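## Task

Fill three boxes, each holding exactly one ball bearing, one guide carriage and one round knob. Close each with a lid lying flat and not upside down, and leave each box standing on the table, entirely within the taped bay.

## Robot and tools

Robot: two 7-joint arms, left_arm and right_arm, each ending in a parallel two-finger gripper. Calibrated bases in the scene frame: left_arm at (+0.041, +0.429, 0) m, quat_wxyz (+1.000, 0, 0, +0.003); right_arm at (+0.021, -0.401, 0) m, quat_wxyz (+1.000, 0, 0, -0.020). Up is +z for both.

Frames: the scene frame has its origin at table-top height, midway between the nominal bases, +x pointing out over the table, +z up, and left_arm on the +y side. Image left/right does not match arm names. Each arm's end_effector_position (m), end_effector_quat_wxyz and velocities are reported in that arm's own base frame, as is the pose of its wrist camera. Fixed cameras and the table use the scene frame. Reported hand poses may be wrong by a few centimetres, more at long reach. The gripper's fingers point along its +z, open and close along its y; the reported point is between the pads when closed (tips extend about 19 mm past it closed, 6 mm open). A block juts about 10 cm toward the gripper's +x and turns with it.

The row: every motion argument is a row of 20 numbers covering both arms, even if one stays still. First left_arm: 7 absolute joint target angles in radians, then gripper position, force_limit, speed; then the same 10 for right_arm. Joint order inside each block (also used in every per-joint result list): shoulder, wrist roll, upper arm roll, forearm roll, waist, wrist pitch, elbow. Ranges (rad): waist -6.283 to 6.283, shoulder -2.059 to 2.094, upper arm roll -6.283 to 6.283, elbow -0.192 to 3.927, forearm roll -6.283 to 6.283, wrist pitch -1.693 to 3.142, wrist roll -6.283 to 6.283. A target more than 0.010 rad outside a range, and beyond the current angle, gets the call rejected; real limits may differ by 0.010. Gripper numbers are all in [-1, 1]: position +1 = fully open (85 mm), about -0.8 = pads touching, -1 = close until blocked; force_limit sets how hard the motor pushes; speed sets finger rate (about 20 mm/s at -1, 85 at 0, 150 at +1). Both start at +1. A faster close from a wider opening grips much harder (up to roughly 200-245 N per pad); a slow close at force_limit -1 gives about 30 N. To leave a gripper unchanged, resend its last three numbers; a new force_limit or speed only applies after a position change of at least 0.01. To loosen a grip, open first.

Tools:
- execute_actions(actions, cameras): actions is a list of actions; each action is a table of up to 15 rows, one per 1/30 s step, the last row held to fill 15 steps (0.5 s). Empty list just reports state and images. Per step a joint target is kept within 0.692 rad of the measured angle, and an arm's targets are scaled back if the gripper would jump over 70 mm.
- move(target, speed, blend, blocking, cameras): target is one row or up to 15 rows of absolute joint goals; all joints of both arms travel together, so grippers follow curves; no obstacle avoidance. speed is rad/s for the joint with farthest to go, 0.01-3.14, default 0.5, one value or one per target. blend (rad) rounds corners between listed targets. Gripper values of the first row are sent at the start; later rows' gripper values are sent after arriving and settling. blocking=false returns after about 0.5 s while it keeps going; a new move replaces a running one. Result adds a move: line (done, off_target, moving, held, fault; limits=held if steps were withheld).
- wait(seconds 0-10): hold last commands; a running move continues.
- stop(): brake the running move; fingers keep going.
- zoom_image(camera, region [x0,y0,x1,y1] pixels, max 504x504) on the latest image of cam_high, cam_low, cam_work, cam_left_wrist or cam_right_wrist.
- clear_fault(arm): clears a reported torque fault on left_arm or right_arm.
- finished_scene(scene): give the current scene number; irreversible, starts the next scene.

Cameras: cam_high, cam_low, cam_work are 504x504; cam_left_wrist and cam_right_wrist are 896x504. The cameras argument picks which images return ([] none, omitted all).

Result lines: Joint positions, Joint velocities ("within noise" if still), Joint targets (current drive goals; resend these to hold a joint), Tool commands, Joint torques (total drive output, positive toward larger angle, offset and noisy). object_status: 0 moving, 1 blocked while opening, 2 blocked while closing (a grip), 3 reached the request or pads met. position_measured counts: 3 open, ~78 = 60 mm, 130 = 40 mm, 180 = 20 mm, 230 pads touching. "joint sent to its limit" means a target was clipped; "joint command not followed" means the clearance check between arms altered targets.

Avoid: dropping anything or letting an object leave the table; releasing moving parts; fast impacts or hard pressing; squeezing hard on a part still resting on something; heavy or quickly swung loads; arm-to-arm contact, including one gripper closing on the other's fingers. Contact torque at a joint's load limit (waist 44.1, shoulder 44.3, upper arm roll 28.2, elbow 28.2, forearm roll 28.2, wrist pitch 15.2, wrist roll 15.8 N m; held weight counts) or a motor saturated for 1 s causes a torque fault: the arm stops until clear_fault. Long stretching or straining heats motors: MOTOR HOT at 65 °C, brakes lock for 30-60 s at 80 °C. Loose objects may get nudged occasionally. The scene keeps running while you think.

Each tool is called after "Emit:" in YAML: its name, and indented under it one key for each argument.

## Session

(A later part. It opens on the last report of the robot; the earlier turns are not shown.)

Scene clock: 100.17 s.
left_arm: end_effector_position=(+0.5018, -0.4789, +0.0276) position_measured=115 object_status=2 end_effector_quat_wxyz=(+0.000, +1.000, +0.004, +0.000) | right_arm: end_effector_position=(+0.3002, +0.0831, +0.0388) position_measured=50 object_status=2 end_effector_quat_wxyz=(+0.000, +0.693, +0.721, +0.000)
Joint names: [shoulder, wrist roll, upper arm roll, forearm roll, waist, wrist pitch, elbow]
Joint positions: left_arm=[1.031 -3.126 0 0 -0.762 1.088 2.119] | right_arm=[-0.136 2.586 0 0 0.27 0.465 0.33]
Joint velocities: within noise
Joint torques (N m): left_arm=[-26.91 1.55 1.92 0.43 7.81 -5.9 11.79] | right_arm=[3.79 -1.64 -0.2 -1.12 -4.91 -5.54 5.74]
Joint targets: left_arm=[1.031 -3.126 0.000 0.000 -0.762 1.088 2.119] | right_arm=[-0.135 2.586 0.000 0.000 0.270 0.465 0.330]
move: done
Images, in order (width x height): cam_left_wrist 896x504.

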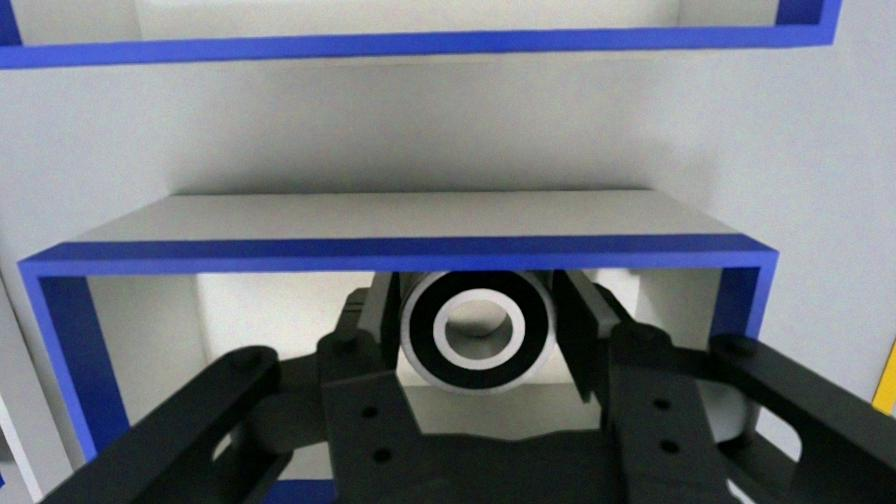

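Emit:
move:
  target:
    - [1.0325,-3.126,0,0,-0.762,1.0856,2.1181,-1,-1,-1,-0.1373,2.5859,0,0,0.2699,0.4670,0.3298,-1,-1,-1]
    - [1.0325,-3.126,0,0,-0.762,1.0856,2.1181,-1,-1,-1,-0.1373,2.5859,0,0,0.2699,0.4670,0.3298,0.85,-1,-1]
  speed: 0.02
  cameras: []

Emit:
move:
  target:
    - [1.0325,-3.126,0,0,-0.762,1.0856,2.1181,-1,-1,-1,-0.3949,2.5859,0,0,0.2699,0.7993,0.4044,0.85,-1,-1]
    - [1.0325,-3.126,0,0,-0.762,1.0856,2.1181,-1,-1,-1,-0.4049,2.0,0,0,-0.3,1.3409,0.936,0.93,-1,-1]
  speed: [0.15,0.5]

Scene clock: 103.40 s.
left_arm: end_effector_position=(+0.5018, -0.4788, +0.0266) position_measured=115 object_status=2 end_effector_quat_wxyz=(+0.000, +1.000, +0.004, +0.000) | right_arm: end_effector_position=(+0.3000, +0.0830, +0.0391) position_measured=22 object_status=0 end_effector_quat_wxyz=(+0.000, +0.693, +0.721, +0.000)
Joint names: [shoulder, wrist roll, upper arm roll, forearm roll, waist, wrist pitch, elbow]
Joint positions: left_arm=[1.033 -3.126 0 0 -0.762 1.086 2.118] | right_arm=[-0.137 2.586 0 0 0.27 0.467 0.33]
Joint velocities: within noise
Joint torques (N m): left_arm=[-23.63 1.37 1.51 0.75 5.43 -4.56 9.32] | right_arm=[-24.98 -1.47 -0.53 -1.1 -4.91 -4.75 15.23]
Joint targets: left_arm=[1.032 -3.126 0.000 0.000 -0.762 1.086 2.118] | right_arm=[-0.137 2.586 0.000 0.000 0.270 0.467 0.330]
move: done
No camera images: "cameras" was empty.

Scene clock: 107.87 s.
left_arm: end_effector_position=(+0.5018, -0.4788, +0.0266) position_measured=115 object_status=2 end_effector_quat_wxyz=(+0.000, +1.000, +0.004, +0.000) | right_arm: end_effector_position=(+0.3439, -0.1064, +0.3000) position_measured=12 object_status=3 end_effector_quat_wxyz=(+0.000, +0.687, +0.727, +0.000)
Joint names: [shoulder, wrist roll, upper arm roll, forearm roll, waist, wrist pitch, elbow]
Joint positions: left_arm=[1.033 -3.126 0 0 -0.762 1.086 2.118] | right_arm=[-0.405 2 0 0 -0.3 1.341 0.936]
Joint velocities: within noise
Joint torques (N m): left_arm=[-23.96 1.15 0.82 0.9 -1.27 -3.42 10.76] | right_arm=[-23.1 -1.83 1.71 -0.98 -5.32 -0.29 20.01]
Joint targets: left_arm=[1.032 -3.126 0.000 0.000 -0.762 1.086 2.118] | right_arm=[-0.405 2.000 0.000 0.000 -0.300 1.341 0.936]
move: done

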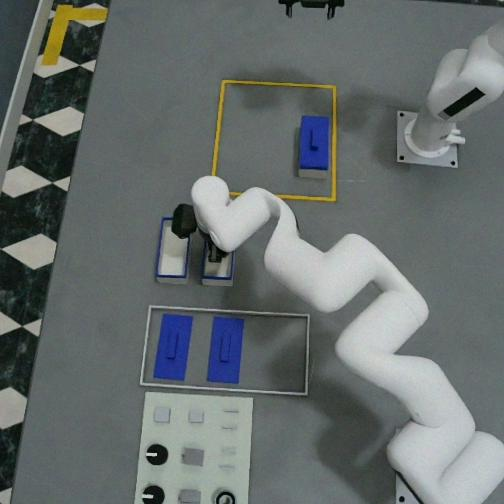

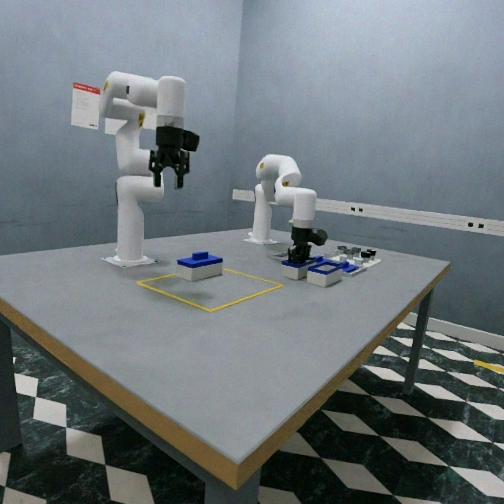

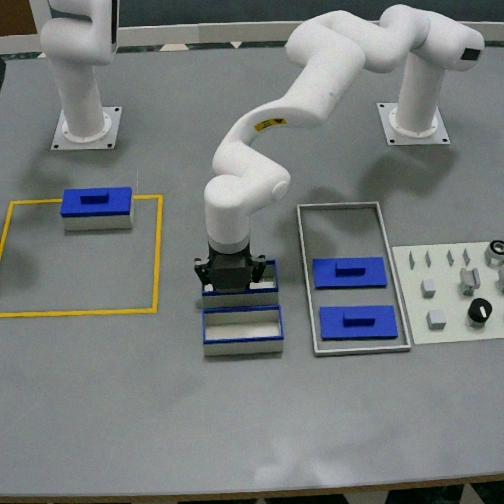

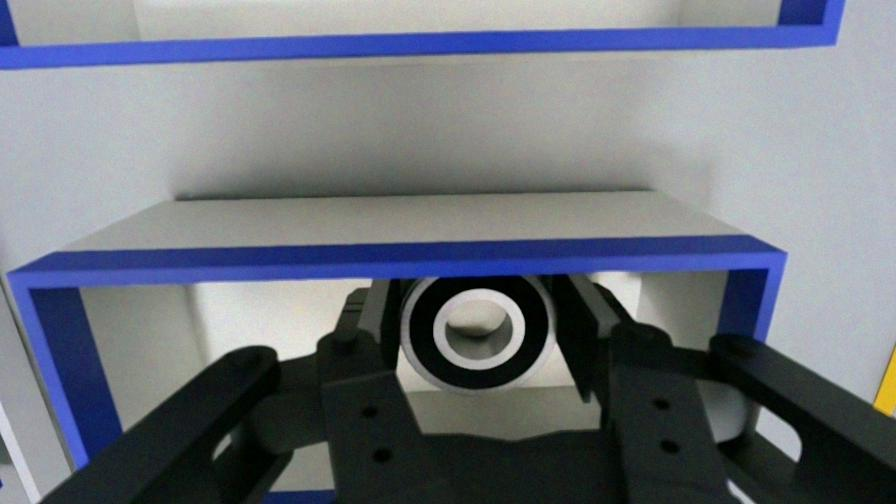

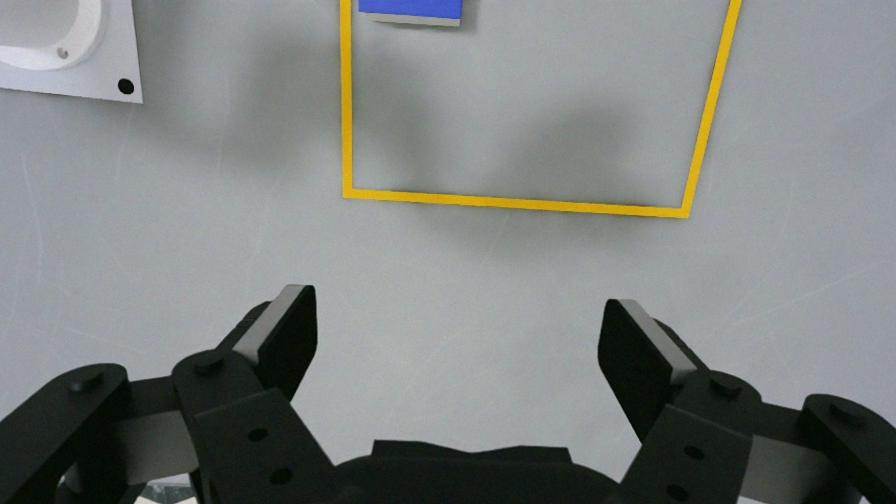

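Emit:
move:
  target: [1.0333,-3.126,0,0,-0.762,1.0842,2.1175,-1,-1,-1,-0.4049,2.0,0,0,-0.3,1.3409,0.936,0.93,-1,-1]
  speed: 0.03
  cameras: []

Scene clock: 108.87 s.
left_arm: end_effector_position=(+0.5018, -0.4788, +0.0260) position_measured=115 object_status=2 end_effector_quat_wxyz=(+0.000, +1.000, +0.004, +0.000) | right_arm: end_effector_position=(+0.3439, -0.1064, +0.3000) position_measured=12 object_status=3 end_effector_quat_wxyz=(+0.000, +0.687, +0.727, +0.000)
Joint names: [shoulder, wrist roll, upper arm roll, forearm roll, waist, wrist pitch, elbow]
Joint positions: left_arm=[1.033 -3.126 0 0 -0.762 1.084 2.118] | right_arm=[-0.405 2 0 0 -0.3 1.341 0.936]
Joint velocities: within noise
Joint torques (N m): left_arm=[-18.03 1.1 0.84 0.71 -2.31 -4.83 6.86] | right_arm=[-22.93 -1.75 3.37 -1.1 -5.39 -0.49 19.61]
Joint targets: left_arm=[1.033 -3.126 0.000 0.000 -0.762 1.084 2.118] | right_arm=[-0.405 2.000 0.000 0.000 -0.300 1.341 0.936]
move: done
No camera images: "cameras" was empty.

Emit:
move:
  target:
    - [1.0325,-3.126,0,0,-0.762,1.0856,2.1181,-1,-1,-1,-0.4049,2.0,0,0,-0.3,1.3409,0.936,0.93,-1,-1]
    - [1.0325,-3.126,0,0,-0.762,1.0856,2.1181,0.23,-1,-1,-0.4049,2.0,0,0,-0.3,1.3409,0.936,0.93,-1,-1]
  speed: 0.03
  cameras: []

Emit:
move:
  target: [0.9609,-3.126,0,0,-0.762,1.2130,2.1739,0.23,-1,-1,-0.4049,2.0,0,0,-0.3,1.3409,0.936,0.93,-1,-1]
  speed: 0.15
  cameras: ["cam_left_wrist"]

Scene clock: 110.57 s.
left_arm: end_effector_position=(+0.5017, -0.4788, +0.0265) position_measured=100 object_status=0 end_effector_quat_wxyz=(+0.000, +1.000, +0.004, +0.000) | right_arm: end_effector_position=(+0.3439, -0.1064, +0.3000) position_measured=12 object_status=3 end_effector_quat_wxyz=(+0.000, +0.687, +0.727, +0.000)
Joint names: [shoulder, wrist roll, upper arm roll, forearm roll, waist, wrist pitch, elbow]
Joint positions: left_arm=[1.033 -3.126 0 0 -0.762 1.086 2.118] | right_arm=[-0.405 2 0 0 -0.3 1.341 0.936]
Joint velocities: within noise
Joint torques (N m): left_arm=[-31.87 1.01 0.38 0.75 -4.82 -1.85 14.59] | right_arm=[-22.6 -1.75 3.25 -1.01 -5.18 -0.78 18.67]
Joint targets: left_arm=[1.032 -3.126 0.000 0.000 -0.762 1.086 2.118] | right_arm=[-0.405 2.000 0.000 0.000 -0.300 1.341 0.936]
move: done
No camera images: "cameras" was empty.

Scene clock: 111.83 s.
left_arm: end_effector_position=(+0.5022, -0.4792, +0.0900) position_measured=100 object_status=3 end_effector_quat_wxyz=(+0.000, +1.000, +0.004, +0.000) | right_arm: end_effector_position=(+0.3439, -0.1064, +0.3000) position_measured=12 object_status=3 end_effector_quat_wxyz=(+0.000, +0.687, +0.727, +0.000)
Joint names: [shoulder, wrist roll, upper arm roll, forearm roll, waist, wrist pitch, elbow]
Joint positions: left_arm=[0.961 -3.126 0 0 -0.762 1.213 2.174] | right_arm=[-0.405 2 0 0 -0.3 1.341 0.936]
Joint velocities: within noise
Joint torques (N m): left_arm=[-31.64 1.01 0.27 0.73 -4.92 0.64 15.54] | right_arm=[-22.3 -1.74 3.19 -1 -5.11 -0.97 18.06]
Joint targets: left_arm=[0.961 -3.126 0.000 0.000 -0.762 1.213 2.174] | right_arm=[-0.405 2.000 0.000 0.000 -0.300 1.341 0.936]
move: done
Images, in order (width x height): cam_left_wrist 896x504.

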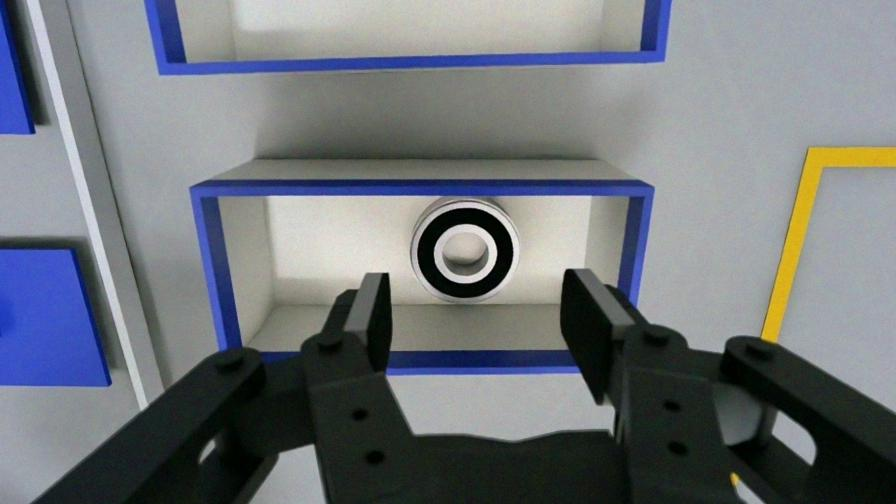

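Emit:
move:
  target:
    - [0.927,-3.126,0,0,-0.762,1.271,2.198,0.23,-1,-1,-0.4049,2.0,0,0,-0.3,1.3409,0.936,0.93,-1,-1]
    - [0.2734,-2.3483,0,0,0.0077,0.8734,1.1468,0.23,-1,-1,-0.4049,2.0,0,0,-0.3,1.3409,0.936,0.93,-1,-1]
    - [0.3410,-2.3483,0,0,0.0077,0.7725,1.1135,0.47,-1,-1,-0.4049,2.0,0,0,-0.3,1.3409,0.936,0.93,-1,-1]
  speed: [0.2,0.8,0.2]
  blend: [0.02,0.03,0]
  cameras: ["cam_left_wrist"]

Scene clock: 116.13 s.
left_arm: end_effector_position=(+0.5180, +0.0040, +0.0800) position_measured=70 object_status=0 end_effector_quat_wxyz=(+0.000, +1.000, +0.000, +0.000) | right_arm: end_effector_position=(+0.3439, -0.1064, +0.3000) position_measured=12 object_status=3 end_effector_quat_wxyz=(+0.000, +0.687, +0.727, +0.000)
Joint names: [shoulder, wrist roll, upper arm roll, forearm roll, waist, wrist pitch, elbow]
Joint positions: left_arm=[0.341 -2.348 0 0 0.008 0.772 1.113] | right_arm=[-0.405 2 0 0 -0.3 1.341 0.936]
Joint velocities: within noise
Joint torques (N m): left_arm=[-17.49 1.49 -1.93 0.86 7.65 -5.76 10.02] | right_arm=[-21.45 -1.48 2.95 -1.03 -4.51 -1.91 15.86]
Joint targets: left_arm=[0.341 -2.348 0.000 0.000 0.008 0.772 1.113] | right_arm=[-0.405 2.000 0.000 0.000 -0.300 1.341 0.936]
move: done
Images, in order (width x height): cam_left_wrist 896x504.

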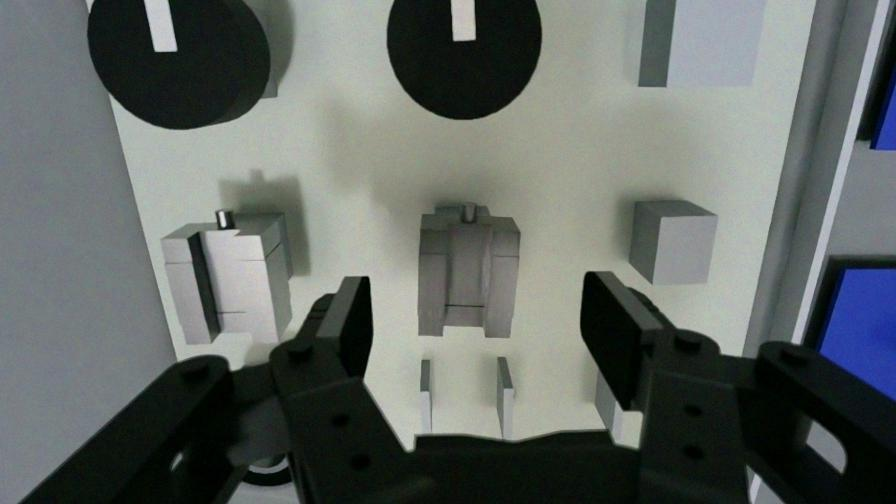

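Emit:
zoom_image:
  camera: "cam_left_wrist"
  region: [340, 170, 600, 370]

Scaled by 1.938 from the camera's 896x504 image, which has a finer 1280x720 frame.

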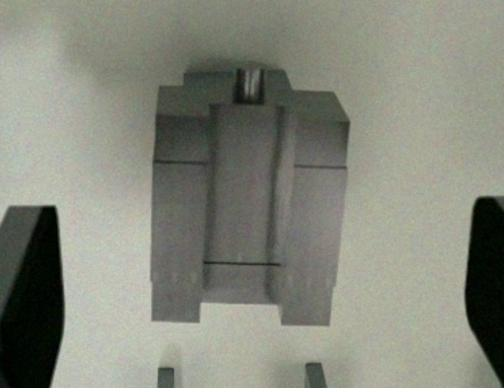

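Emit:
move:
  target:
    - [0.3990,-2.3483,0,0,0.0077,0.6994,1.0984,0.47,-1,-1,-0.4049,2.0,0,0,-0.3,1.3409,0.936,0.93,-1,-1]
    - [0.3990,-2.3483,0,0,0.0077,0.6994,1.0984,-1,-1,-1,-0.4049,2.0,0,0,-0.3,1.3409,0.936,0.93,-1,-1]
  speed: 0.12
  cameras: ["cam_left_wrist"]

Scene clock: 119.50 s.
left_arm: end_effector_position=(+0.5180, +0.0040, +0.0500) position_measured=147 object_status=0 end_effector_quat_wxyz=(+0.000, +1.000, +0.000, +0.000) | right_arm: end_effector_position=(+0.3439, -0.1064, +0.3000) position_measured=12 object_status=3 end_effector_quat_wxyz=(+0.000, +0.687, +0.727, +0.000)
Joint names: [shoulder, wrist roll, upper arm roll, forearm roll, waist, wrist pitch, elbow]
Joint positions: left_arm=[0.399 -2.348 0 0 0.008 0.699 1.098] | right_arm=[-0.405 2 0 0 -0.3 1.341 0.936]
Joint velocities: within noise
Joint torques (N m): left_arm=[-18.02 1.13 0.23 0.97 5.26 -5.68 9.88] | right_arm=[-20.51 -1.4 2.72 -0.94 -4.21 -2.45 15.25]
Joint targets: left_arm=[0.399 -2.348 0.000 0.000 0.008 0.699 1.098] | right_arm=[-0.405 2.000 0.000 0.000 -0.300 1.341 0.936]
move: done
Images, in order (width x height): cam_left_wrist 896x504.

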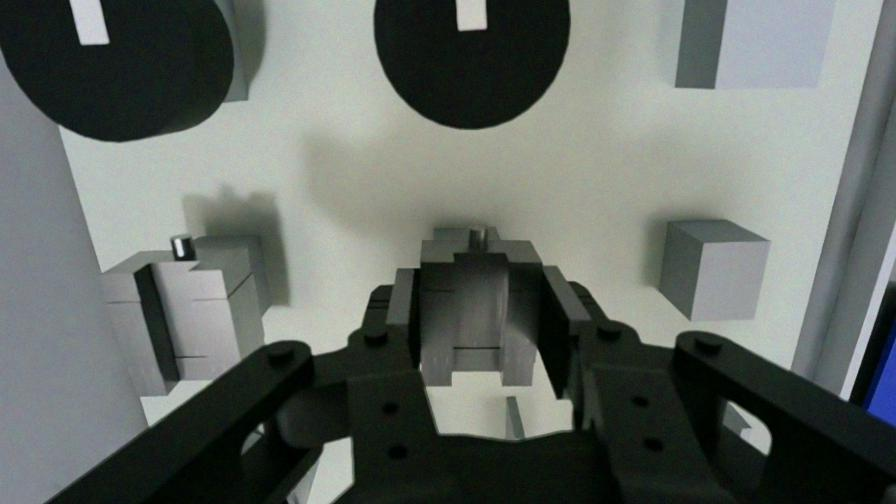

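Emit:
move:
  target:
    - [0.2734,-2.3483,0,0,0.0077,0.8734,1.1468,-1,-1,-1,-0.4049,2.0,0,0,-0.3,1.3409,0.936,0.93,-1,-1]
    - [0.9553,-3.1277,0,0,-0.7717,1.2944,2.2497,-1,-1,-1,-0.4049,2.0,0,0,-0.3,1.3409,0.936,0.93,-1,-1]
  speed: [0.15,0.6]
  cameras: ["cam_left_wrist"]

Emit:
move:
  target: [1.0091,-3.1277,0,0,-0.7717,1.1498,2.1589,-1,-1,-1,-0.4049,2.0,0,0,-0.3,1.3409,0.936,0.93,-1,-1]
  speed: 0.15
  cameras: ["cam_left_wrist"]

Scene clock: 124.17 s.
left_arm: end_effector_position=(+0.4990, -0.4854, +0.1200) position_measured=147 object_status=2 end_effector_quat_wxyz=(+0.000, +1.000, +0.000, +0.000) | right_arm: end_effector_position=(+0.3439, -0.1064, +0.3000) position_measured=12 object_status=3 end_effector_quat_wxyz=(+0.000, +0.687, +0.727, +0.000)
Joint names: [shoulder, wrist roll, upper arm roll, forearm roll, waist, wrist pitch, elbow]
Joint positions: left_arm=[0.955 -3.128 0 0 -0.772 1.294 2.25] | right_arm=[-0.405 2 0 0 -0.3 1.341 0.936]
Joint velocities: within noise
Joint torques (N m): left_arm=[-26.78 -1.65 2.47 1.13 -7.24 0.4 15.89] | right_arm=[-19.55 -1.2 2.51 -0.95 -3.49 -3.42 15.24]
Joint targets: left_arm=[0.955 -3.128 0.000 0.000 -0.772 1.294 2.250] | right_arm=[-0.405 2.000 0.000 0.000 -0.300 1.341 0.936]
move: done
Images, in order (width x height): cam_left_wrist 896x504.

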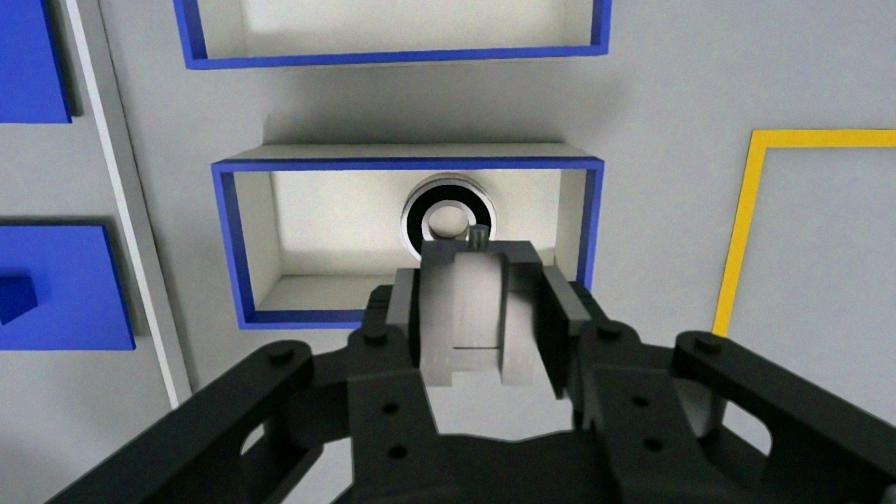

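Scene clock: 125.53 s.
left_arm: end_effector_position=(+0.4990, -0.4855, +0.0551) position_measured=147 object_status=2 end_effector_quat_wxyz=(+0.000, +1.000, +0.000, +0.000) | right_arm: end_effector_position=(+0.3439, -0.1064, +0.3000) position_measured=12 object_status=3 end_effector_quat_wxyz=(+0.000, +0.687, +0.727, +0.000)
Joint names: [shoulder, wrist roll, upper arm roll, forearm roll, waist, wrist pitch, elbow]
Joint positions: left_arm=[1.009 -3.128 0 0 -0.772 1.15 2.159] | right_arm=[-0.405 2 0 0 -0.3 1.341 0.936]
Joint velocities: within noise
Joint torques (N m): left_arm=[-27.26 -1.55 1.89 1.4 -6.57 -5.93 11.54] | right_arm=[-19.2 -1.1 2.33 -0.93 -3.57 -3.6 15.24]
Joint targets: left_arm=[1.009 -3.128 0.000 0.000 -0.772 1.150 2.159] | right_arm=[-0.405 2.000 0.000 0.000 -0.300 1.341 0.936]
move: done
Images, in order (width x height): cam_left_wrist 896x504.

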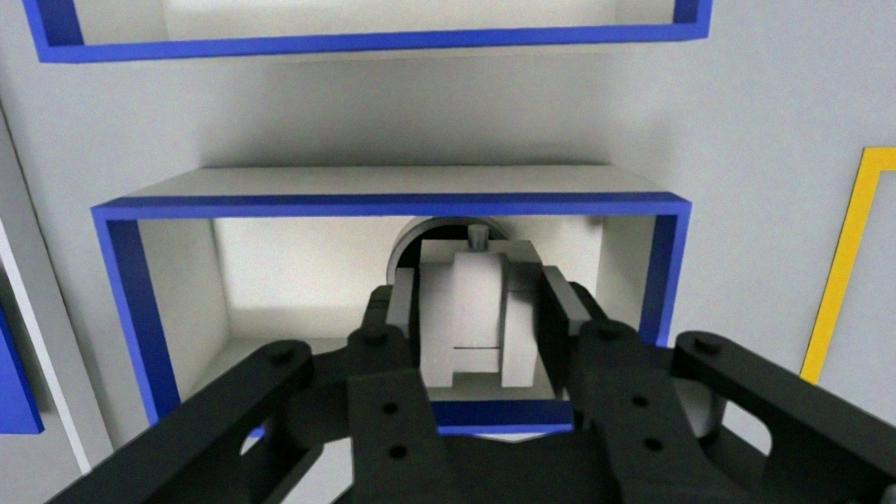

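Emit:
move:
  target:
    - [1.0246,-3.1277,0,0,-0.7717,1.1266,2.1512,-1,-1,-1,-0.4049,2.0,0,0,-0.3,1.3409,0.936,0.93,-1,-1]
  speed: 0.1
  cameras: []

Emit:
move:
  target: [1.0265,-3.1277,0,0,-0.7717,1.1238,2.1503,-1,-1,-1,-0.4049,2.0,0,0,-0.3,1.3409,0.936,0.93,-1,-1]
  speed: 0.03
  cameras: []

Scene clock: 126.57 s.
left_arm: end_effector_position=(+0.4990, -0.4855, +0.0429) position_measured=147 object_status=2 end_effector_quat_wxyz=(+0.000, +1.000, +0.000, +0.000) | right_arm: end_effector_position=(+0.3439, -0.1064, +0.3000) position_measured=12 object_status=3 end_effector_quat_wxyz=(+0.000, +0.687, +0.727, +0.000)
Joint names: [shoulder, wrist roll, upper arm roll, forearm roll, waist, wrist pitch, elbow]
Joint positions: left_arm=[1.024 -3.128 0 0 -0.772 1.127 2.151] | right_arm=[-0.405 2 0 0 -0.3 1.341 0.936]
Joint velocities: within noise
Joint torques (N m): left_arm=[-26.3 -1.48 1.6 1.24 -6.67 -5.8 11.34] | right_arm=[-18.96 -1.04 2.33 -0.88 -3.36 -3.79 15.19]
Joint targets: left_arm=[1.025 -3.128 0.000 0.000 -0.772 1.127 2.151] | right_arm=[-0.405 2.000 0.000 0.000 -0.300 1.341 0.936]
move: done
No camera images: "cameras" was empty.

Scene clock: 127.27 s.
left_arm: end_effector_position=(+0.4991, -0.4856, +0.0415) position_measured=147 object_status=2 end_effector_quat_wxyz=(+0.000, +1.000, +0.000, +0.000) | right_arm: end_effector_position=(+0.3439, -0.1064, +0.3000) position_measured=12 object_status=3 end_effector_quat_wxyz=(+0.000, +0.687, +0.727, +0.000)
Joint names: [shoulder, wrist roll, upper arm roll, forearm roll, waist, wrist pitch, elbow]
Joint positions: left_arm=[1.026 -3.128 0 0 -0.772 1.124 2.15] | right_arm=[-0.405 2 0 0 -0.3 1.341 0.936]
Joint velocities: within noise
Joint torques (N m): left_arm=[-14.58 -1.35 1.48 0.99 -5.8 -4.66 4.36] | right_arm=[-18.86 -1 2.2 -0.96 -3.24 -3.91 15.16]
Joint targets: left_arm=[1.026 -3.128 0.000 0.000 -0.772 1.124 2.150] | right_arm=[-0.405 2.000 0.000 0.000 -0.300 1.341 0.936]
move: done
No camera images: "cameras" was empty.

Emit:
move:
  target:
    - [1.0256,-3.1277,0,0,-0.7717,1.1251,2.1507,-1,-1,-1,-0.4049,2.0,0,0,-0.3,1.3409,0.936,0.93,-1,-1]
    - [1.0256,-3.1277,0,0,-0.7717,1.1251,2.1507,0.08,-1,-1,-0.4049,2.0,0,0,-0.3,1.3409,0.936,0.93,-1,-1]
  speed: 0.03
  cameras: []

Emit:
move:
  target:
    - [1.0091,-3.1277,0,0,-0.7717,1.1498,2.1589,0.08,-1,-1,-0.4049,2.0,0,0,-0.3,1.3409,0.936,0.93,-1,-1]
    - [0.9553,-3.1277,0,0,-0.7717,1.2944,2.2497,0.08,-1,-1,-0.4049,2.0,0,0,-0.3,1.3409,0.936,0.93,-1,-1]
  speed: [0.05,0.2]
  cameras: ["cam_left_wrist"]

Scene clock: 129.13 s.
left_arm: end_effector_position=(+0.4989, -0.4855, +0.0420) position_measured=119 object_status=0 end_effector_quat_wxyz=(+0.000, +1.000, +0.000, +0.000) | right_arm: end_effector_position=(+0.3439, -0.1064, +0.3000) position_measured=12 object_status=3 end_effector_quat_wxyz=(+0.000, +0.687, +0.727, +0.000)
Joint names: [shoulder, wrist roll, upper arm roll, forearm roll, waist, wrist pitch, elbow]
Joint positions: left_arm=[1.026 -3.128 0 0 -0.772 1.125 2.151] | right_arm=[-0.405 2 0 0 -0.3 1.341 0.936]
Joint velocities: within noise
Joint torques (N m): left_arm=[-31.53 -1.55 1.28 1.34 -4.86 -5.79 15.23] | right_arm=[-18.43 -0.97 2.04 -0.92 -3.05 -4.27 15.29]
Joint targets: left_arm=[1.026 -3.128 0.000 0.000 -0.772 1.125 2.151] | right_arm=[-0.405 2.000 0.000 0.000 -0.300 1.341 0.936]
move: done
No camera images: "cameras" was empty.

Scene clock: 130.80 s.
left_arm: end_effector_position=(+0.4990, -0.4855, +0.1199) position_measured=119 object_status=3 end_effector_quat_wxyz=(+0.000, +1.000, +0.000, +0.000) | right_arm: end_effector_position=(+0.3439, -0.1064, +0.3000) position_measured=12 object_status=3 end_effector_quat_wxyz=(+0.000, +0.687, +0.727, +0.000)
Joint names: [shoulder, wrist roll, upper arm roll, forearm roll, waist, wrist pitch, elbow]
Joint positions: left_arm=[0.955 -3.128 0 0 -0.772 1.294 2.25] | right_arm=[-0.405 2 0 0 -0.3 1.341 0.936]
Joint velocities: within noise
Joint torques (N m): left_arm=[-31.45 -1.41 0.89 1.06 -3.25 0.46 15.28] | right_arm=[-18.14 -0.91 1.93 -0.9 -2.86 -4.29 15.27]
Joint targets: left_arm=[0.955 -3.128 0.000 0.000 -0.772 1.294 2.250] | right_arm=[-0.405 2.000 0.000 0.000 -0.300 1.341 0.936]
move: done
Images, in order (width x height): cam_left_wrist 896x504.

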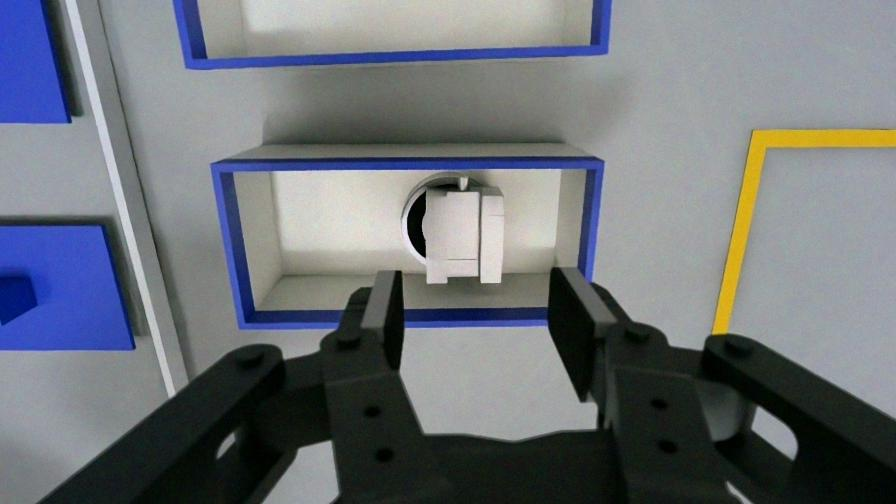

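Emit:
move:
  target:
    - [0.5137,-2.3459,0,0,0.0101,0.9935,1.5072,0.08,-1,-1,-0.4049,2.0,0,0,-0.3,1.3409,0.936,0.93,-1,-1]
    - [0.5689,-2.3459,0,0,0.0101,0.9031,1.4720,0.51,-1,-1,-0.4049,2.0,0,0,-0.3,1.3409,0.936,0.93,-1,-1]
  speed: [0.8,0.2]
  blend: [0.02,0]
  cameras: ["cam_left_wrist"]

Scene clock: 134.73 s.
left_arm: end_effector_position=(+0.5950, +0.0060, +0.0800) position_measured=64 object_status=0 end_effector_quat_wxyz=(+0.000, +1.000, +0.000, +0.000) | right_arm: end_effector_position=(+0.3439, -0.1064, +0.3000) position_measured=12 object_status=3 end_effector_quat_wxyz=(+0.000, +0.687, +0.727, +0.000)
Joint names: [shoulder, wrist roll, upper arm roll, forearm roll, waist, wrist pitch, elbow]
Joint positions: left_arm=[0.569 -2.346 0 0 0.01 0.903 1.472] | right_arm=[-0.405 2 0 0 -0.3 1.341 0.936]
Joint velocities: within noise
Joint torques (N m): left_arm=[-21.19 1.42 2.1 1.29 7.65 -5.69 11.12] | right_arm=[-17.41 -0.71 1.67 -0.96 -2.28 -4.3 15.3]
Joint targets: left_arm=[0.569 -2.346 0.000 0.000 0.010 0.903 1.472] | right_arm=[-0.405 2.000 0.000 0.000 -0.300 1.341 0.936]
move: done
Images, in order (width x height): cam_left_wrist 896x504.

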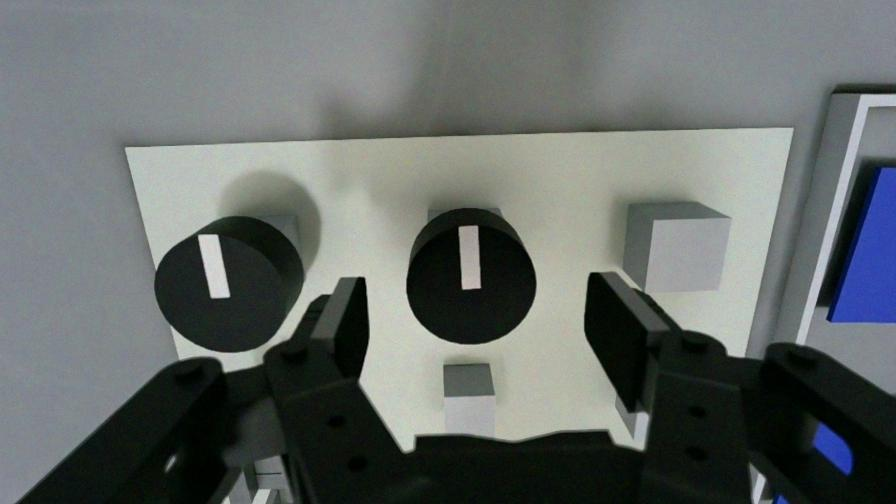

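Emit:
move:
  target:
    - [0.6121,-2.3459,0,0,0.0101,0.8453,1.4574,0.51,-1,-1,-0.4049,2.0,0,0,-0.3,1.3409,0.936,0.93,-1,-1]
    - [0.6121,-2.3459,0,0,0.0101,0.8453,1.4574,-1,-1,-1,-0.4049,2.0,0,0,-0.3,1.3409,0.936,0.93,-1,-1]
  speed: 0.12
  cameras: []

Scene clock: 137.23 s.
left_arm: end_effector_position=(+0.5950, +0.0060, +0.0530) position_measured=122 object_status=0 end_effector_quat_wxyz=(+0.000, +1.000, +0.000, +0.000) | right_arm: end_effector_position=(+0.3439, -0.1064, +0.3000) position_measured=12 object_status=3 end_effector_quat_wxyz=(+0.000, +0.687, +0.727, +0.000)
Joint names: [shoulder, wrist roll, upper arm roll, forearm roll, waist, wrist pitch, elbow]
Joint positions: left_arm=[0.612 -2.346 0 0 0.01 0.845 1.457] | right_arm=[-0.405 2 0 0 -0.3 1.341 0.936]
Joint velocities: within noise
Joint torques (N m): left_arm=[-21.6 1.22 2.17 1.33 7.18 -5.63 10.68] | right_arm=[-16.59 -0.65 1.48 -0.92 -1.8 -4.25 15.21]
Joint targets: left_arm=[0.612 -2.346 0.000 0.000 0.010 0.845 1.457] | right_arm=[-0.405 2.000 0.000 0.000 -0.300 1.341 0.936]
move: done
No camera images: "cameras" was empty.

Emit:
move:
  target:
    - [0.5137,-2.3459,0,0,0.0101,0.9935,1.5072,-1,-1,-1,-0.4049,2.0,0,0,-0.3,1.3409,0.936,0.93,-1,-1]
    - [0.7483,-3.0607,0,0,-0.7047,1.1428,1.8911,-1,-1,-1,-0.4049,2.0,0,0,-0.3,1.3409,0.936,0.93,-1,-1]
    - [0.8321,-3.0607,0,0,-0.7047,0.9962,1.8283,-1,-1,-1,-0.4049,2.0,0,0,-0.3,1.3409,0.936,0.93,-1,-1]
  speed: [0.15,0.6,0.15]
  cameras: ["cam_left_wrist"]

Scene clock: 141.57 s.
left_arm: end_effector_position=(+0.5010, -0.4260, +0.0501) position_measured=122 object_status=2 end_effector_quat_wxyz=(+0.000, +1.000, +0.000, +0.000) | right_arm: end_effector_position=(+0.3439, -0.1064, +0.3000) position_measured=12 object_status=3 end_effector_quat_wxyz=(+0.000, +0.687, +0.727, +0.000)
Joint names: [shoulder, wrist roll, upper arm roll, forearm roll, waist, wrist pitch, elbow]
Joint positions: left_arm=[0.832 -3.061 0 0 -0.705 0.996 1.828] | right_arm=[-0.405 2 0 0 -0.3 1.341 0.936]
Joint velocities: within noise
Joint torques (N m): left_arm=[-24.88 -1.67 0.73 0.84 -3.99 -5.75 10.72] | right_arm=[-15.77 -0.41 1.22 -0.9 -1.67 -4.31 15.22]
Joint targets: left_arm=[0.832 -3.061 0.000 0.000 -0.705 0.996 1.828] | right_arm=[-0.405 2.000 0.000 0.000 -0.300 1.341 0.936]
move: done
Images, in order (width x height): cam_left_wrist 896x504.

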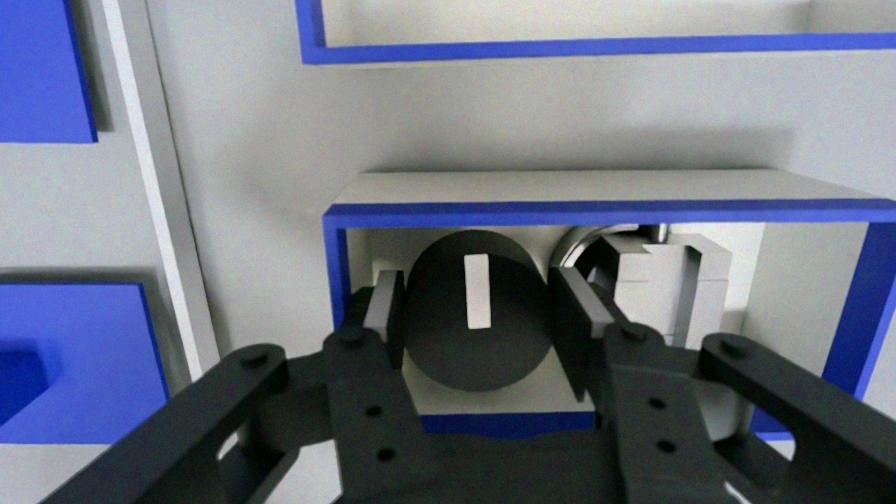

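Emit:
move:
  target:
    - [0.8564,-3.0617,0,0,-0.7060,0.9663,1.8227,-1,-1,-1,-0.4049,2.0,0,0,-0.3,1.3409,0.936,0.93,-1,-1]
  speed: 0.08
  cameras: ["cam_left_wrist"]

Emit:
move:
  target: [0.8590,-3.0617,0,0,-0.7060,0.9631,1.8221,-1,-1,-1,-0.4049,2.0,0,0,-0.3,1.3409,0.936,0.93,-1,-1]
  speed: 0.03
  cameras: []

Scene clock: 142.83 s.
left_arm: end_effector_position=(+0.5005, -0.4269, +0.0344) position_measured=122 object_status=2 end_effector_quat_wxyz=(+0.000, +1.000, +0.000, +0.000) | right_arm: end_effector_position=(+0.3439, -0.1064, +0.3000) position_measured=12 object_status=3 end_effector_quat_wxyz=(+0.000, +0.687, +0.727, +0.000)
Joint names: [shoulder, wrist roll, upper arm roll, forearm roll, waist, wrist pitch, elbow]
Joint positions: left_arm=[0.856 -3.062 0 0 -0.706 0.966 1.823] | right_arm=[-0.405 2 0 0 -0.3 1.341 0.936]
Joint velocities: within noise
Joint torques (N m): left_arm=[-15.09 -1.53 -0.59 1.08 -2.75 -3.3 5.19] | right_arm=[-15.46 -0.34 1.2 -0.86 -1.4 -4.27 15.19]
Joint targets: left_arm=[0.856 -3.062 0.000 0.000 -0.706 0.966 1.823] | right_arm=[-0.405 2.000 0.000 0.000 -0.300 1.341 0.936]
move: done
Images, in order (width x height): cam_left_wrist 896x504.

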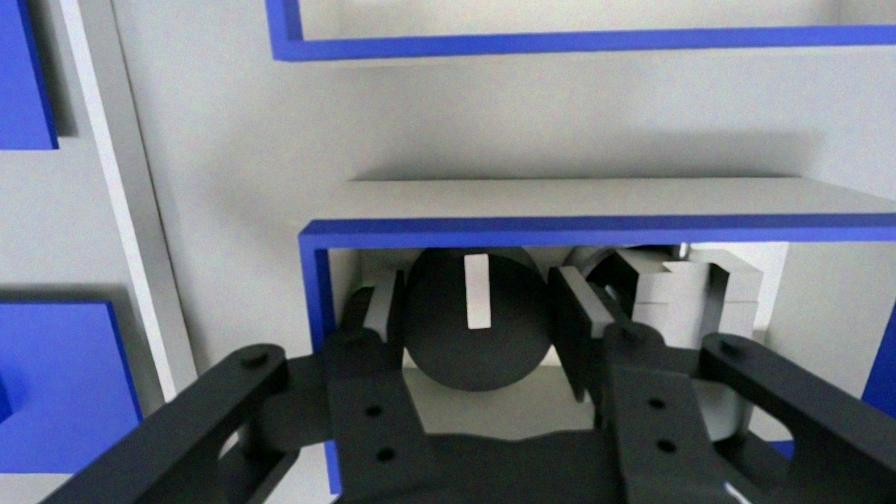

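Scene clock: 143.53 s.
left_arm: end_effector_position=(+0.5003, -0.4267, +0.0323) position_measured=122 object_status=2 end_effector_quat_wxyz=(+0.000, +1.000, +0.000, +0.000) | right_arm: end_effector_position=(+0.3439, -0.1064, +0.3000) position_measured=12 object_status=3 end_effector_quat_wxyz=(+0.000, +0.687, +0.727, +0.000)
Joint names: [shoulder, wrist roll, upper arm roll, forearm roll, waist, wrist pitch, elbow]
Joint positions: left_arm=[0.859 -3.062 0 0 -0.706 0.963 1.822] | right_arm=[-0.405 2 0 0 -0.3 1.341 0.936]
Joint velocities: within noise
Joint torques (N m): left_arm=[-10.04 -1.28 4.63 1.06 3.76 -2.59 1.12] | right_arm=[-15.33 -0.37 1.07 -0.88 -1.34 -4.32 15.32]
Joint targets: left_arm=[0.859 -3.062 0.000 0.000 -0.706 0.963 1.822] | right_arm=[-0.405 2.000 0.000 0.000 -0.300 1.341 0.936]
move: done
No camera images: "cameras" was empty.

Emit:
move:
  target:
    - [0.8580,-3.0617,0,0,-0.7060,0.9643,1.8223,-1,-1,-1,-0.4049,2.0,0,0,-0.3,1.3409,0.936,0.93,-1,-1]
  speed: 0.03
  cameras: ["cam_left_wrist"]

Scene clock: 144.43 s.
left_arm: end_effector_position=(+0.5004, -0.4266, +0.0328) position_measured=122 object_status=2 end_effector_quat_wxyz=(+0.000, +1.000, +0.000, +0.000) | right_arm: end_effector_position=(+0.3439, -0.1064, +0.3000) position_measured=12 object_status=3 end_effector_quat_wxyz=(+0.000, +0.687, +0.727, +0.000)
Joint names: [shoulder, wrist roll, upper arm roll, forearm roll, waist, wrist pitch, elbow]
Joint positions: left_arm=[0.858 -3.062 0 0 -0.706 0.964 1.822] | right_arm=[-0.405 2 0 0 -0.3 1.341 0.936]
Joint velocities: within noise
Joint torques (N m): left_arm=[-21.09 -1.01 4.09 1.08 10.25 3.42 6.87] | right_arm=[-15.08 -0.3 0.99 -0.84 -1.24 -4.27 15.22]
Joint targets: left_arm=[0.858 -3.062 0.000 0.000 -0.706 0.964 1.822] | right_arm=[-0.405 2.000 0.000 0.000 -0.300 1.341 0.936]
move: done
Images, in order (width x height): cam_left_wrist 896x504.

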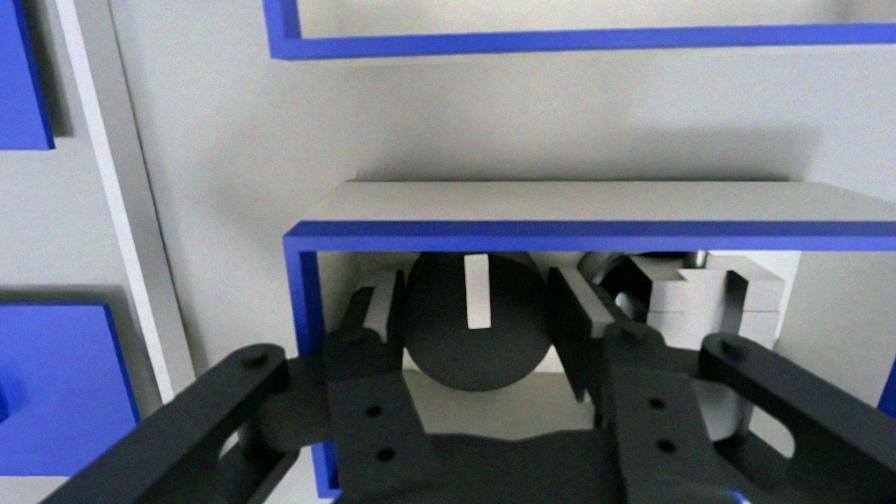

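Emit:
move:
  target: [0.8580,-3.0617,0,0,-0.7060,0.9643,1.8223,0.2,-1,-1,-0.4049,2.0,0,0,-0.3,1.3409,0.936,0.93,-1,-1]
  speed: 0.03
  cameras: ["cam_left_wrist"]

Emit:
move:
  target:
    - [0.8321,-3.0617,0,0,-0.7060,0.9962,1.8283,0.2,-1,-1,-0.4049,2.0,0,0,-0.3,1.3409,0.936,0.93,-1,-1]
    - [0.7483,-3.0617,0,0,-0.7060,1.1428,1.8911,0.2,-1,-1,-0.4049,2.0,0,0,-0.3,1.3409,0.936,0.93,-1,-1]
  speed: [0.06,0.2]
  cameras: ["cam_left_wrist"]

Scene clock: 145.30 s.
left_arm: end_effector_position=(+0.5003, -0.4265, +0.0328) position_measured=104 object_status=0 end_effector_quat_wxyz=(+0.000, +1.000, +0.000, +0.000) | right_arm: end_effector_position=(+0.3439, -0.1064, +0.3000) position_measured=12 object_status=3 end_effector_quat_wxyz=(+0.000, +0.687, +0.727, +0.000)
Joint names: [shoulder, wrist roll, upper arm roll, forearm roll, waist, wrist pitch, elbow]
Joint positions: left_arm=[0.858 -3.062 0 0 -0.706 0.965 1.822] | right_arm=[-0.405 2 0 0 -0.3 1.341 0.936]
Joint velocities: within noise
Joint torques (N m): left_arm=[-26.81 -0.59 -0.78 1.09 5.62 -1.51 12.44] | right_arm=[-14.85 -0.29 0.96 -0.89 -1.06 -4.32 15.38]
Joint targets: left_arm=[0.858 -3.062 0.000 0.000 -0.706 0.964 1.822] | right_arm=[-0.405 2.000 0.000 0.000 -0.300 1.341 0.936]
move: done
Images, in order (width x height): cam_left_wrist 896x504.

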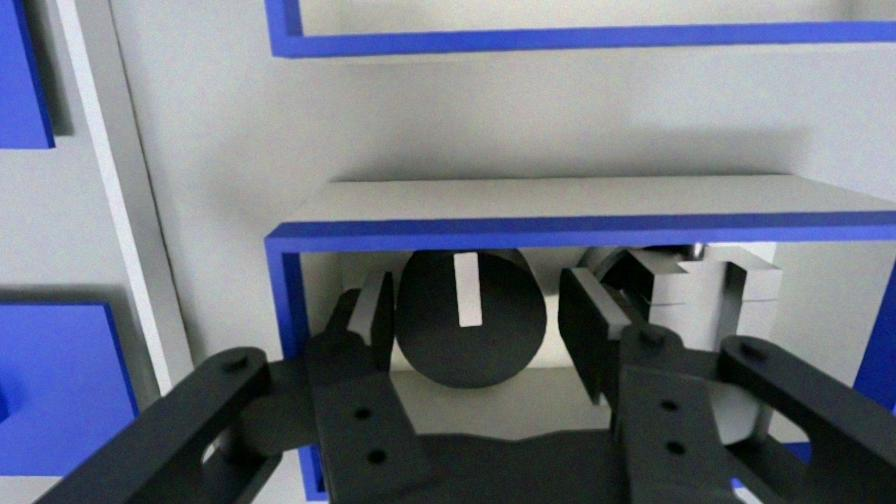

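Scene clock: 147.00 s.
left_arm: end_effector_position=(+0.5004, -0.4266, +0.1199) position_measured=104 object_status=3 end_effector_quat_wxyz=(+0.000, +1.000, +0.000, +0.000) | right_arm: end_effector_position=(+0.3439, -0.1064, +0.3000) position_measured=12 object_status=3 end_effector_quat_wxyz=(+0.000, +0.687, +0.727, +0.000)
Joint names: [shoulder, wrist roll, upper arm roll, forearm roll, waist, wrist pitch, elbow]
Joint positions: left_arm=[0.748 -3.062 0 0 -0.706 1.143 1.891] | right_arm=[-0.405 2 0 0 -0.3 1.341 0.936]
Joint velocities: within noise
Joint torques (N m): left_arm=[-29.82 -0.02 -2.02 1.11 -4.74 0.45 15.38] | right_arm=[-14.45 -0.24 0.9 -0.85 -0.73 -4.28 15.3]
Joint targets: left_arm=[0.748 -3.062 0.000 0.000 -0.706 1.143 1.891] | right_arm=[-0.405 2.000 0.000 0.000 -0.300 1.341 0.936]
move: done
Images, in order (width x height): cam_left_wrist 896x504.

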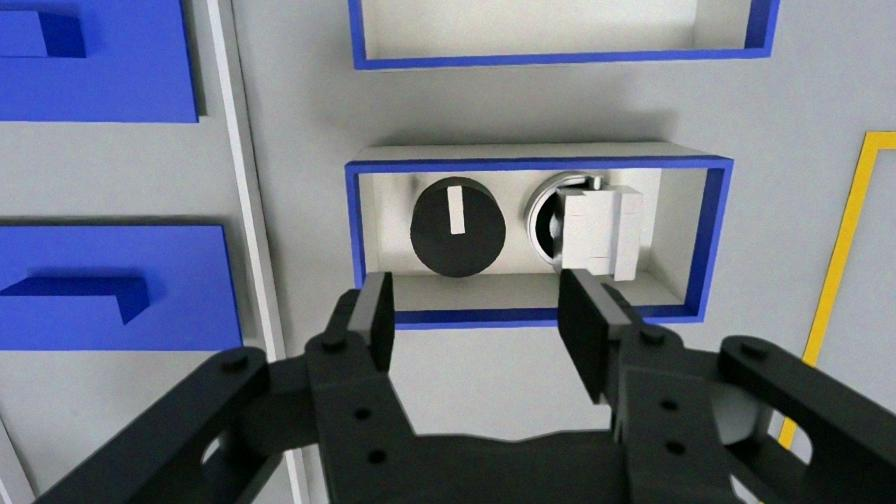

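Emit:
move:
  target:
    - [0.2806,-4.3884,0,0,-0.4614,0.8765,1.1571,0.2,-1,-1,-0.4049,2.0,0,0,-0.3,1.3409,0.936,0.93,-1,-1]
    - [0.2806,-4.3884,0,0,-0.4614,0.8765,1.1571,-0.1,-1,-1,-0.4049,2.0,0,0,-0.3,1.3409,0.936,0.93,-1,-1]
  speed: 0.8
  cameras: ["cam_left_wrist"]

Scene clock: 151.10 s.
left_arm: end_effector_position=(+0.4660, -0.2317, +0.1200) position_measured=141 object_status=0 end_effector_quat_wxyz=(+0.000, +0.707, +0.707, +0.000) | right_arm: end_effector_position=(+0.3439, -0.1064, +0.3000) position_measured=12 object_status=3 end_effector_quat_wxyz=(+0.000, +0.687, +0.727, +0.000)
Joint names: [shoulder, wrist roll, upper arm roll, forearm roll, waist, wrist pitch, elbow]
Joint positions: left_arm=[0.281 -4.388 0 0 -0.461 0.876 1.157] | right_arm=[-0.405 2 0 0 -0.3 1.341 0.936]
Joint velocities: within noise
Joint torques (N m): left_arm=[-21.68 -1.6 -2.48 0.93 7.6 -5.53 10.71] | right_arm=[-13.6 -0.01 0.55 -0.8 -0.48 -4.32 15.35]
Joint targets: left_arm=[0.281 -4.388 0.000 0.000 -0.461 0.876 1.157] | right_arm=[-0.405 2.000 0.000 0.000 -0.300 1.341 0.936]
move: done
Images, in order (width x height): cam_left_wrist 896x504.

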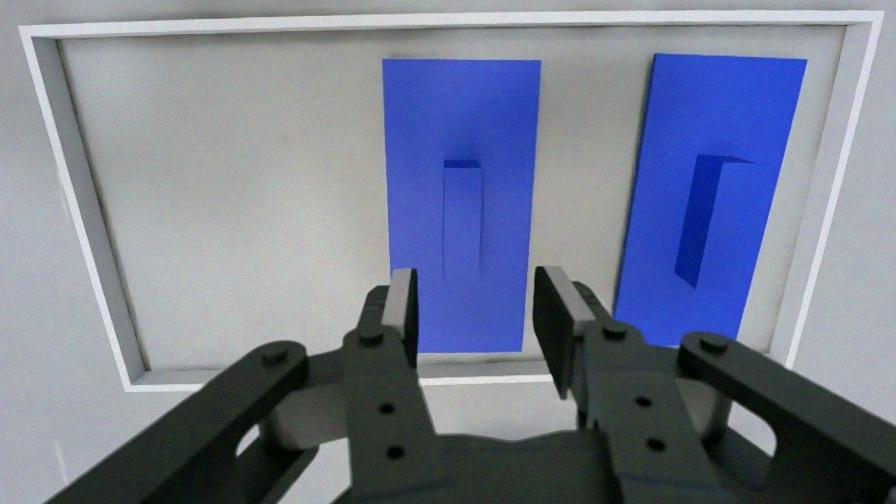

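Emit:
move:
  target:
    - [0.4407,-4.3884,0,0,-0.4614,0.6632,1.1039,-0.1,-1,-1,-0.4049,2.0,0,0,-0.3,1.3409,0.936,0.93,-1,-1]
    - [0.4407,-4.3884,0,0,-0.4614,0.6632,1.1039,-1,-1,-1,-0.4049,2.0,0,0,-0.3,1.3409,0.936,0.93,-1,-1]
  speed: 0.15
  cameras: ["cam_left_wrist"]

Scene clock: 154.53 s.
left_arm: end_effector_position=(+0.4660, -0.2317, +0.0330) position_measured=191 object_status=2 end_effector_quat_wxyz=(+0.000, +0.707, +0.707, +0.000) | right_arm: end_effector_position=(+0.3439, -0.1064, +0.3000) position_measured=12 object_status=3 end_effector_quat_wxyz=(+0.000, +0.687, +0.727, +0.000)
Joint names: [shoulder, wrist roll, upper arm roll, forearm roll, waist, wrist pitch, elbow]
Joint positions: left_arm=[0.441 -4.388 0 0 -0.461 0.663 1.104] | right_arm=[-0.405 2 0 0 -0.3 1.341 0.936]
Joint velocities: within noise
Joint torques (N m): left_arm=[-17.85 -1.41 -2.4 0.99 7.51 -5.27 9.56] | right_arm=[-13.02 0.15 0.36 -0.88 0.18 -4.26 15.26]
Joint targets: left_arm=[0.441 -4.388 0.000 0.000 -0.461 0.663 1.104] | right_arm=[-0.405 2.000 0.000 0.000 -0.300 1.341 0.936]
move: done
Images, in order (width x height): cam_left_wrist 896x504.

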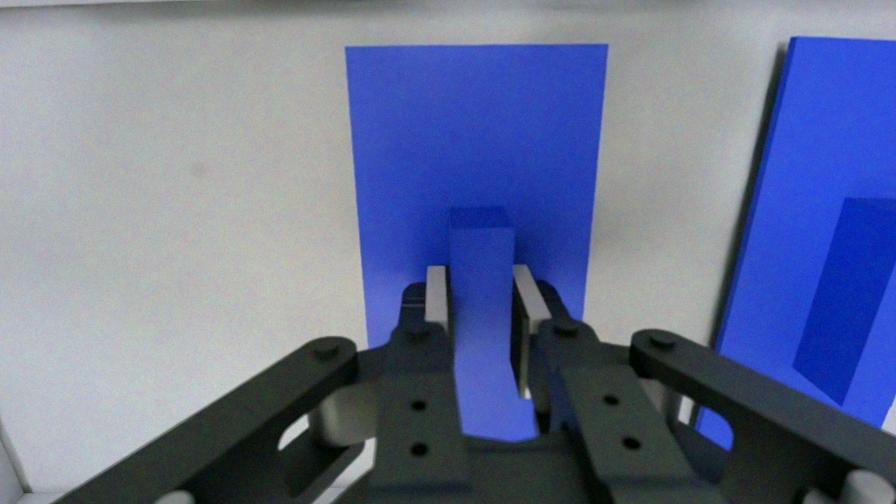

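Emit:
move:
  target:
    - [0.2806,-4.3884,0,0,-0.4614,0.8765,1.1571,-1,-1,-1,-0.4049,2.0,0,0,-0.3,1.3409,0.936,0.93,-1,-1]
    - [0.8443,-4.6619,0,0,-0.7389,1.2256,2.0699,-1,-1,-1,-0.4049,2.0,0,0,-0.3,1.3409,0.936,0.93,-1,-1]
    - [0.8771,-4.6619,0,0,-0.7389,1.1401,2.0172,-1,-1,-1,-0.4049,2.0,0,0,-0.3,1.3409,0.936,0.93,-1,-1]
  speed: [0.15,0.45,0.12]
  cameras: ["cam_left_wrist"]

Scene clock: 159.83 s.
left_arm: end_effector_position=(+0.5015, -0.4569, +0.0871) position_measured=191 object_status=2 end_effector_quat_wxyz=(+0.000, +0.709, +0.706, +0.000) | right_arm: end_effector_position=(+0.3439, -0.1064, +0.3000) position_measured=12 object_status=3 end_effector_quat_wxyz=(+0.000, +0.687, +0.727, +0.000)
Joint names: [shoulder, wrist roll, upper arm roll, forearm roll, waist, wrist pitch, elbow]
Joint positions: left_arm=[0.877 -4.662 0 0 -0.739 1.14 2.017] | right_arm=[-0.405 2 0 0 -0.3 1.341 0.936]
Joint velocities: within noise
Joint torques (N m): left_arm=[-25.75 -1.63 2.53 0.84 -6.83 -5.79 11.12] | right_arm=[-11.71 0.36 -0.01 -0.81 0.69 -4.27 15.3]
Joint targets: left_arm=[0.877 -4.662 0.000 0.000 -0.739 1.140 2.017] | right_arm=[-0.405 2.000 0.000 0.000 -0.300 1.341 0.936]
move: done
Images, in order (width x height): cam_left_wrist 896x504.

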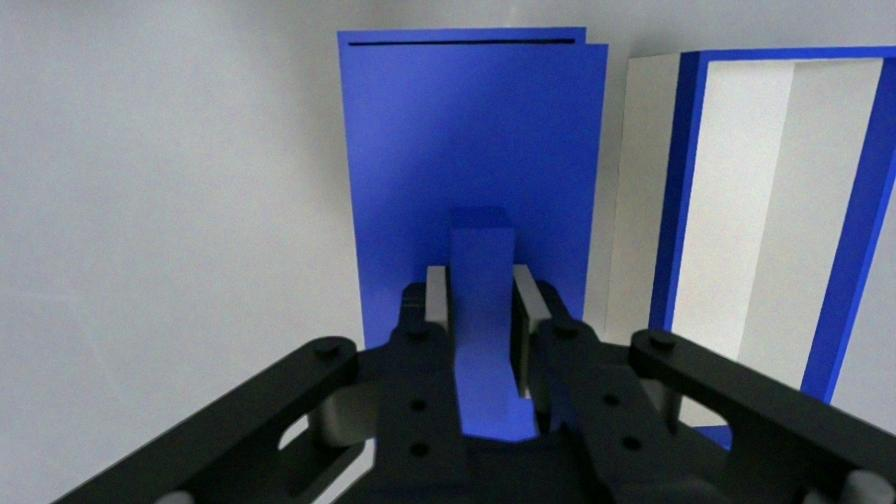

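Emit:
zoom_image:
  camera: "cam_left_wrist"
  region: [320, 10, 640, 190]

Scaled by 1.575 from the camera's 896x504 image, which has a finer 1280x720 frame.

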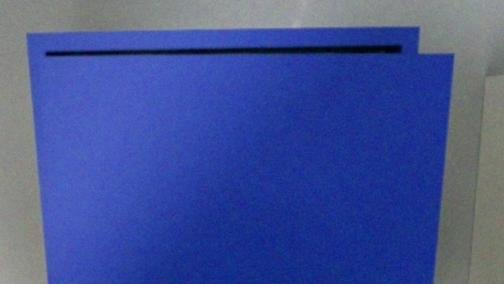

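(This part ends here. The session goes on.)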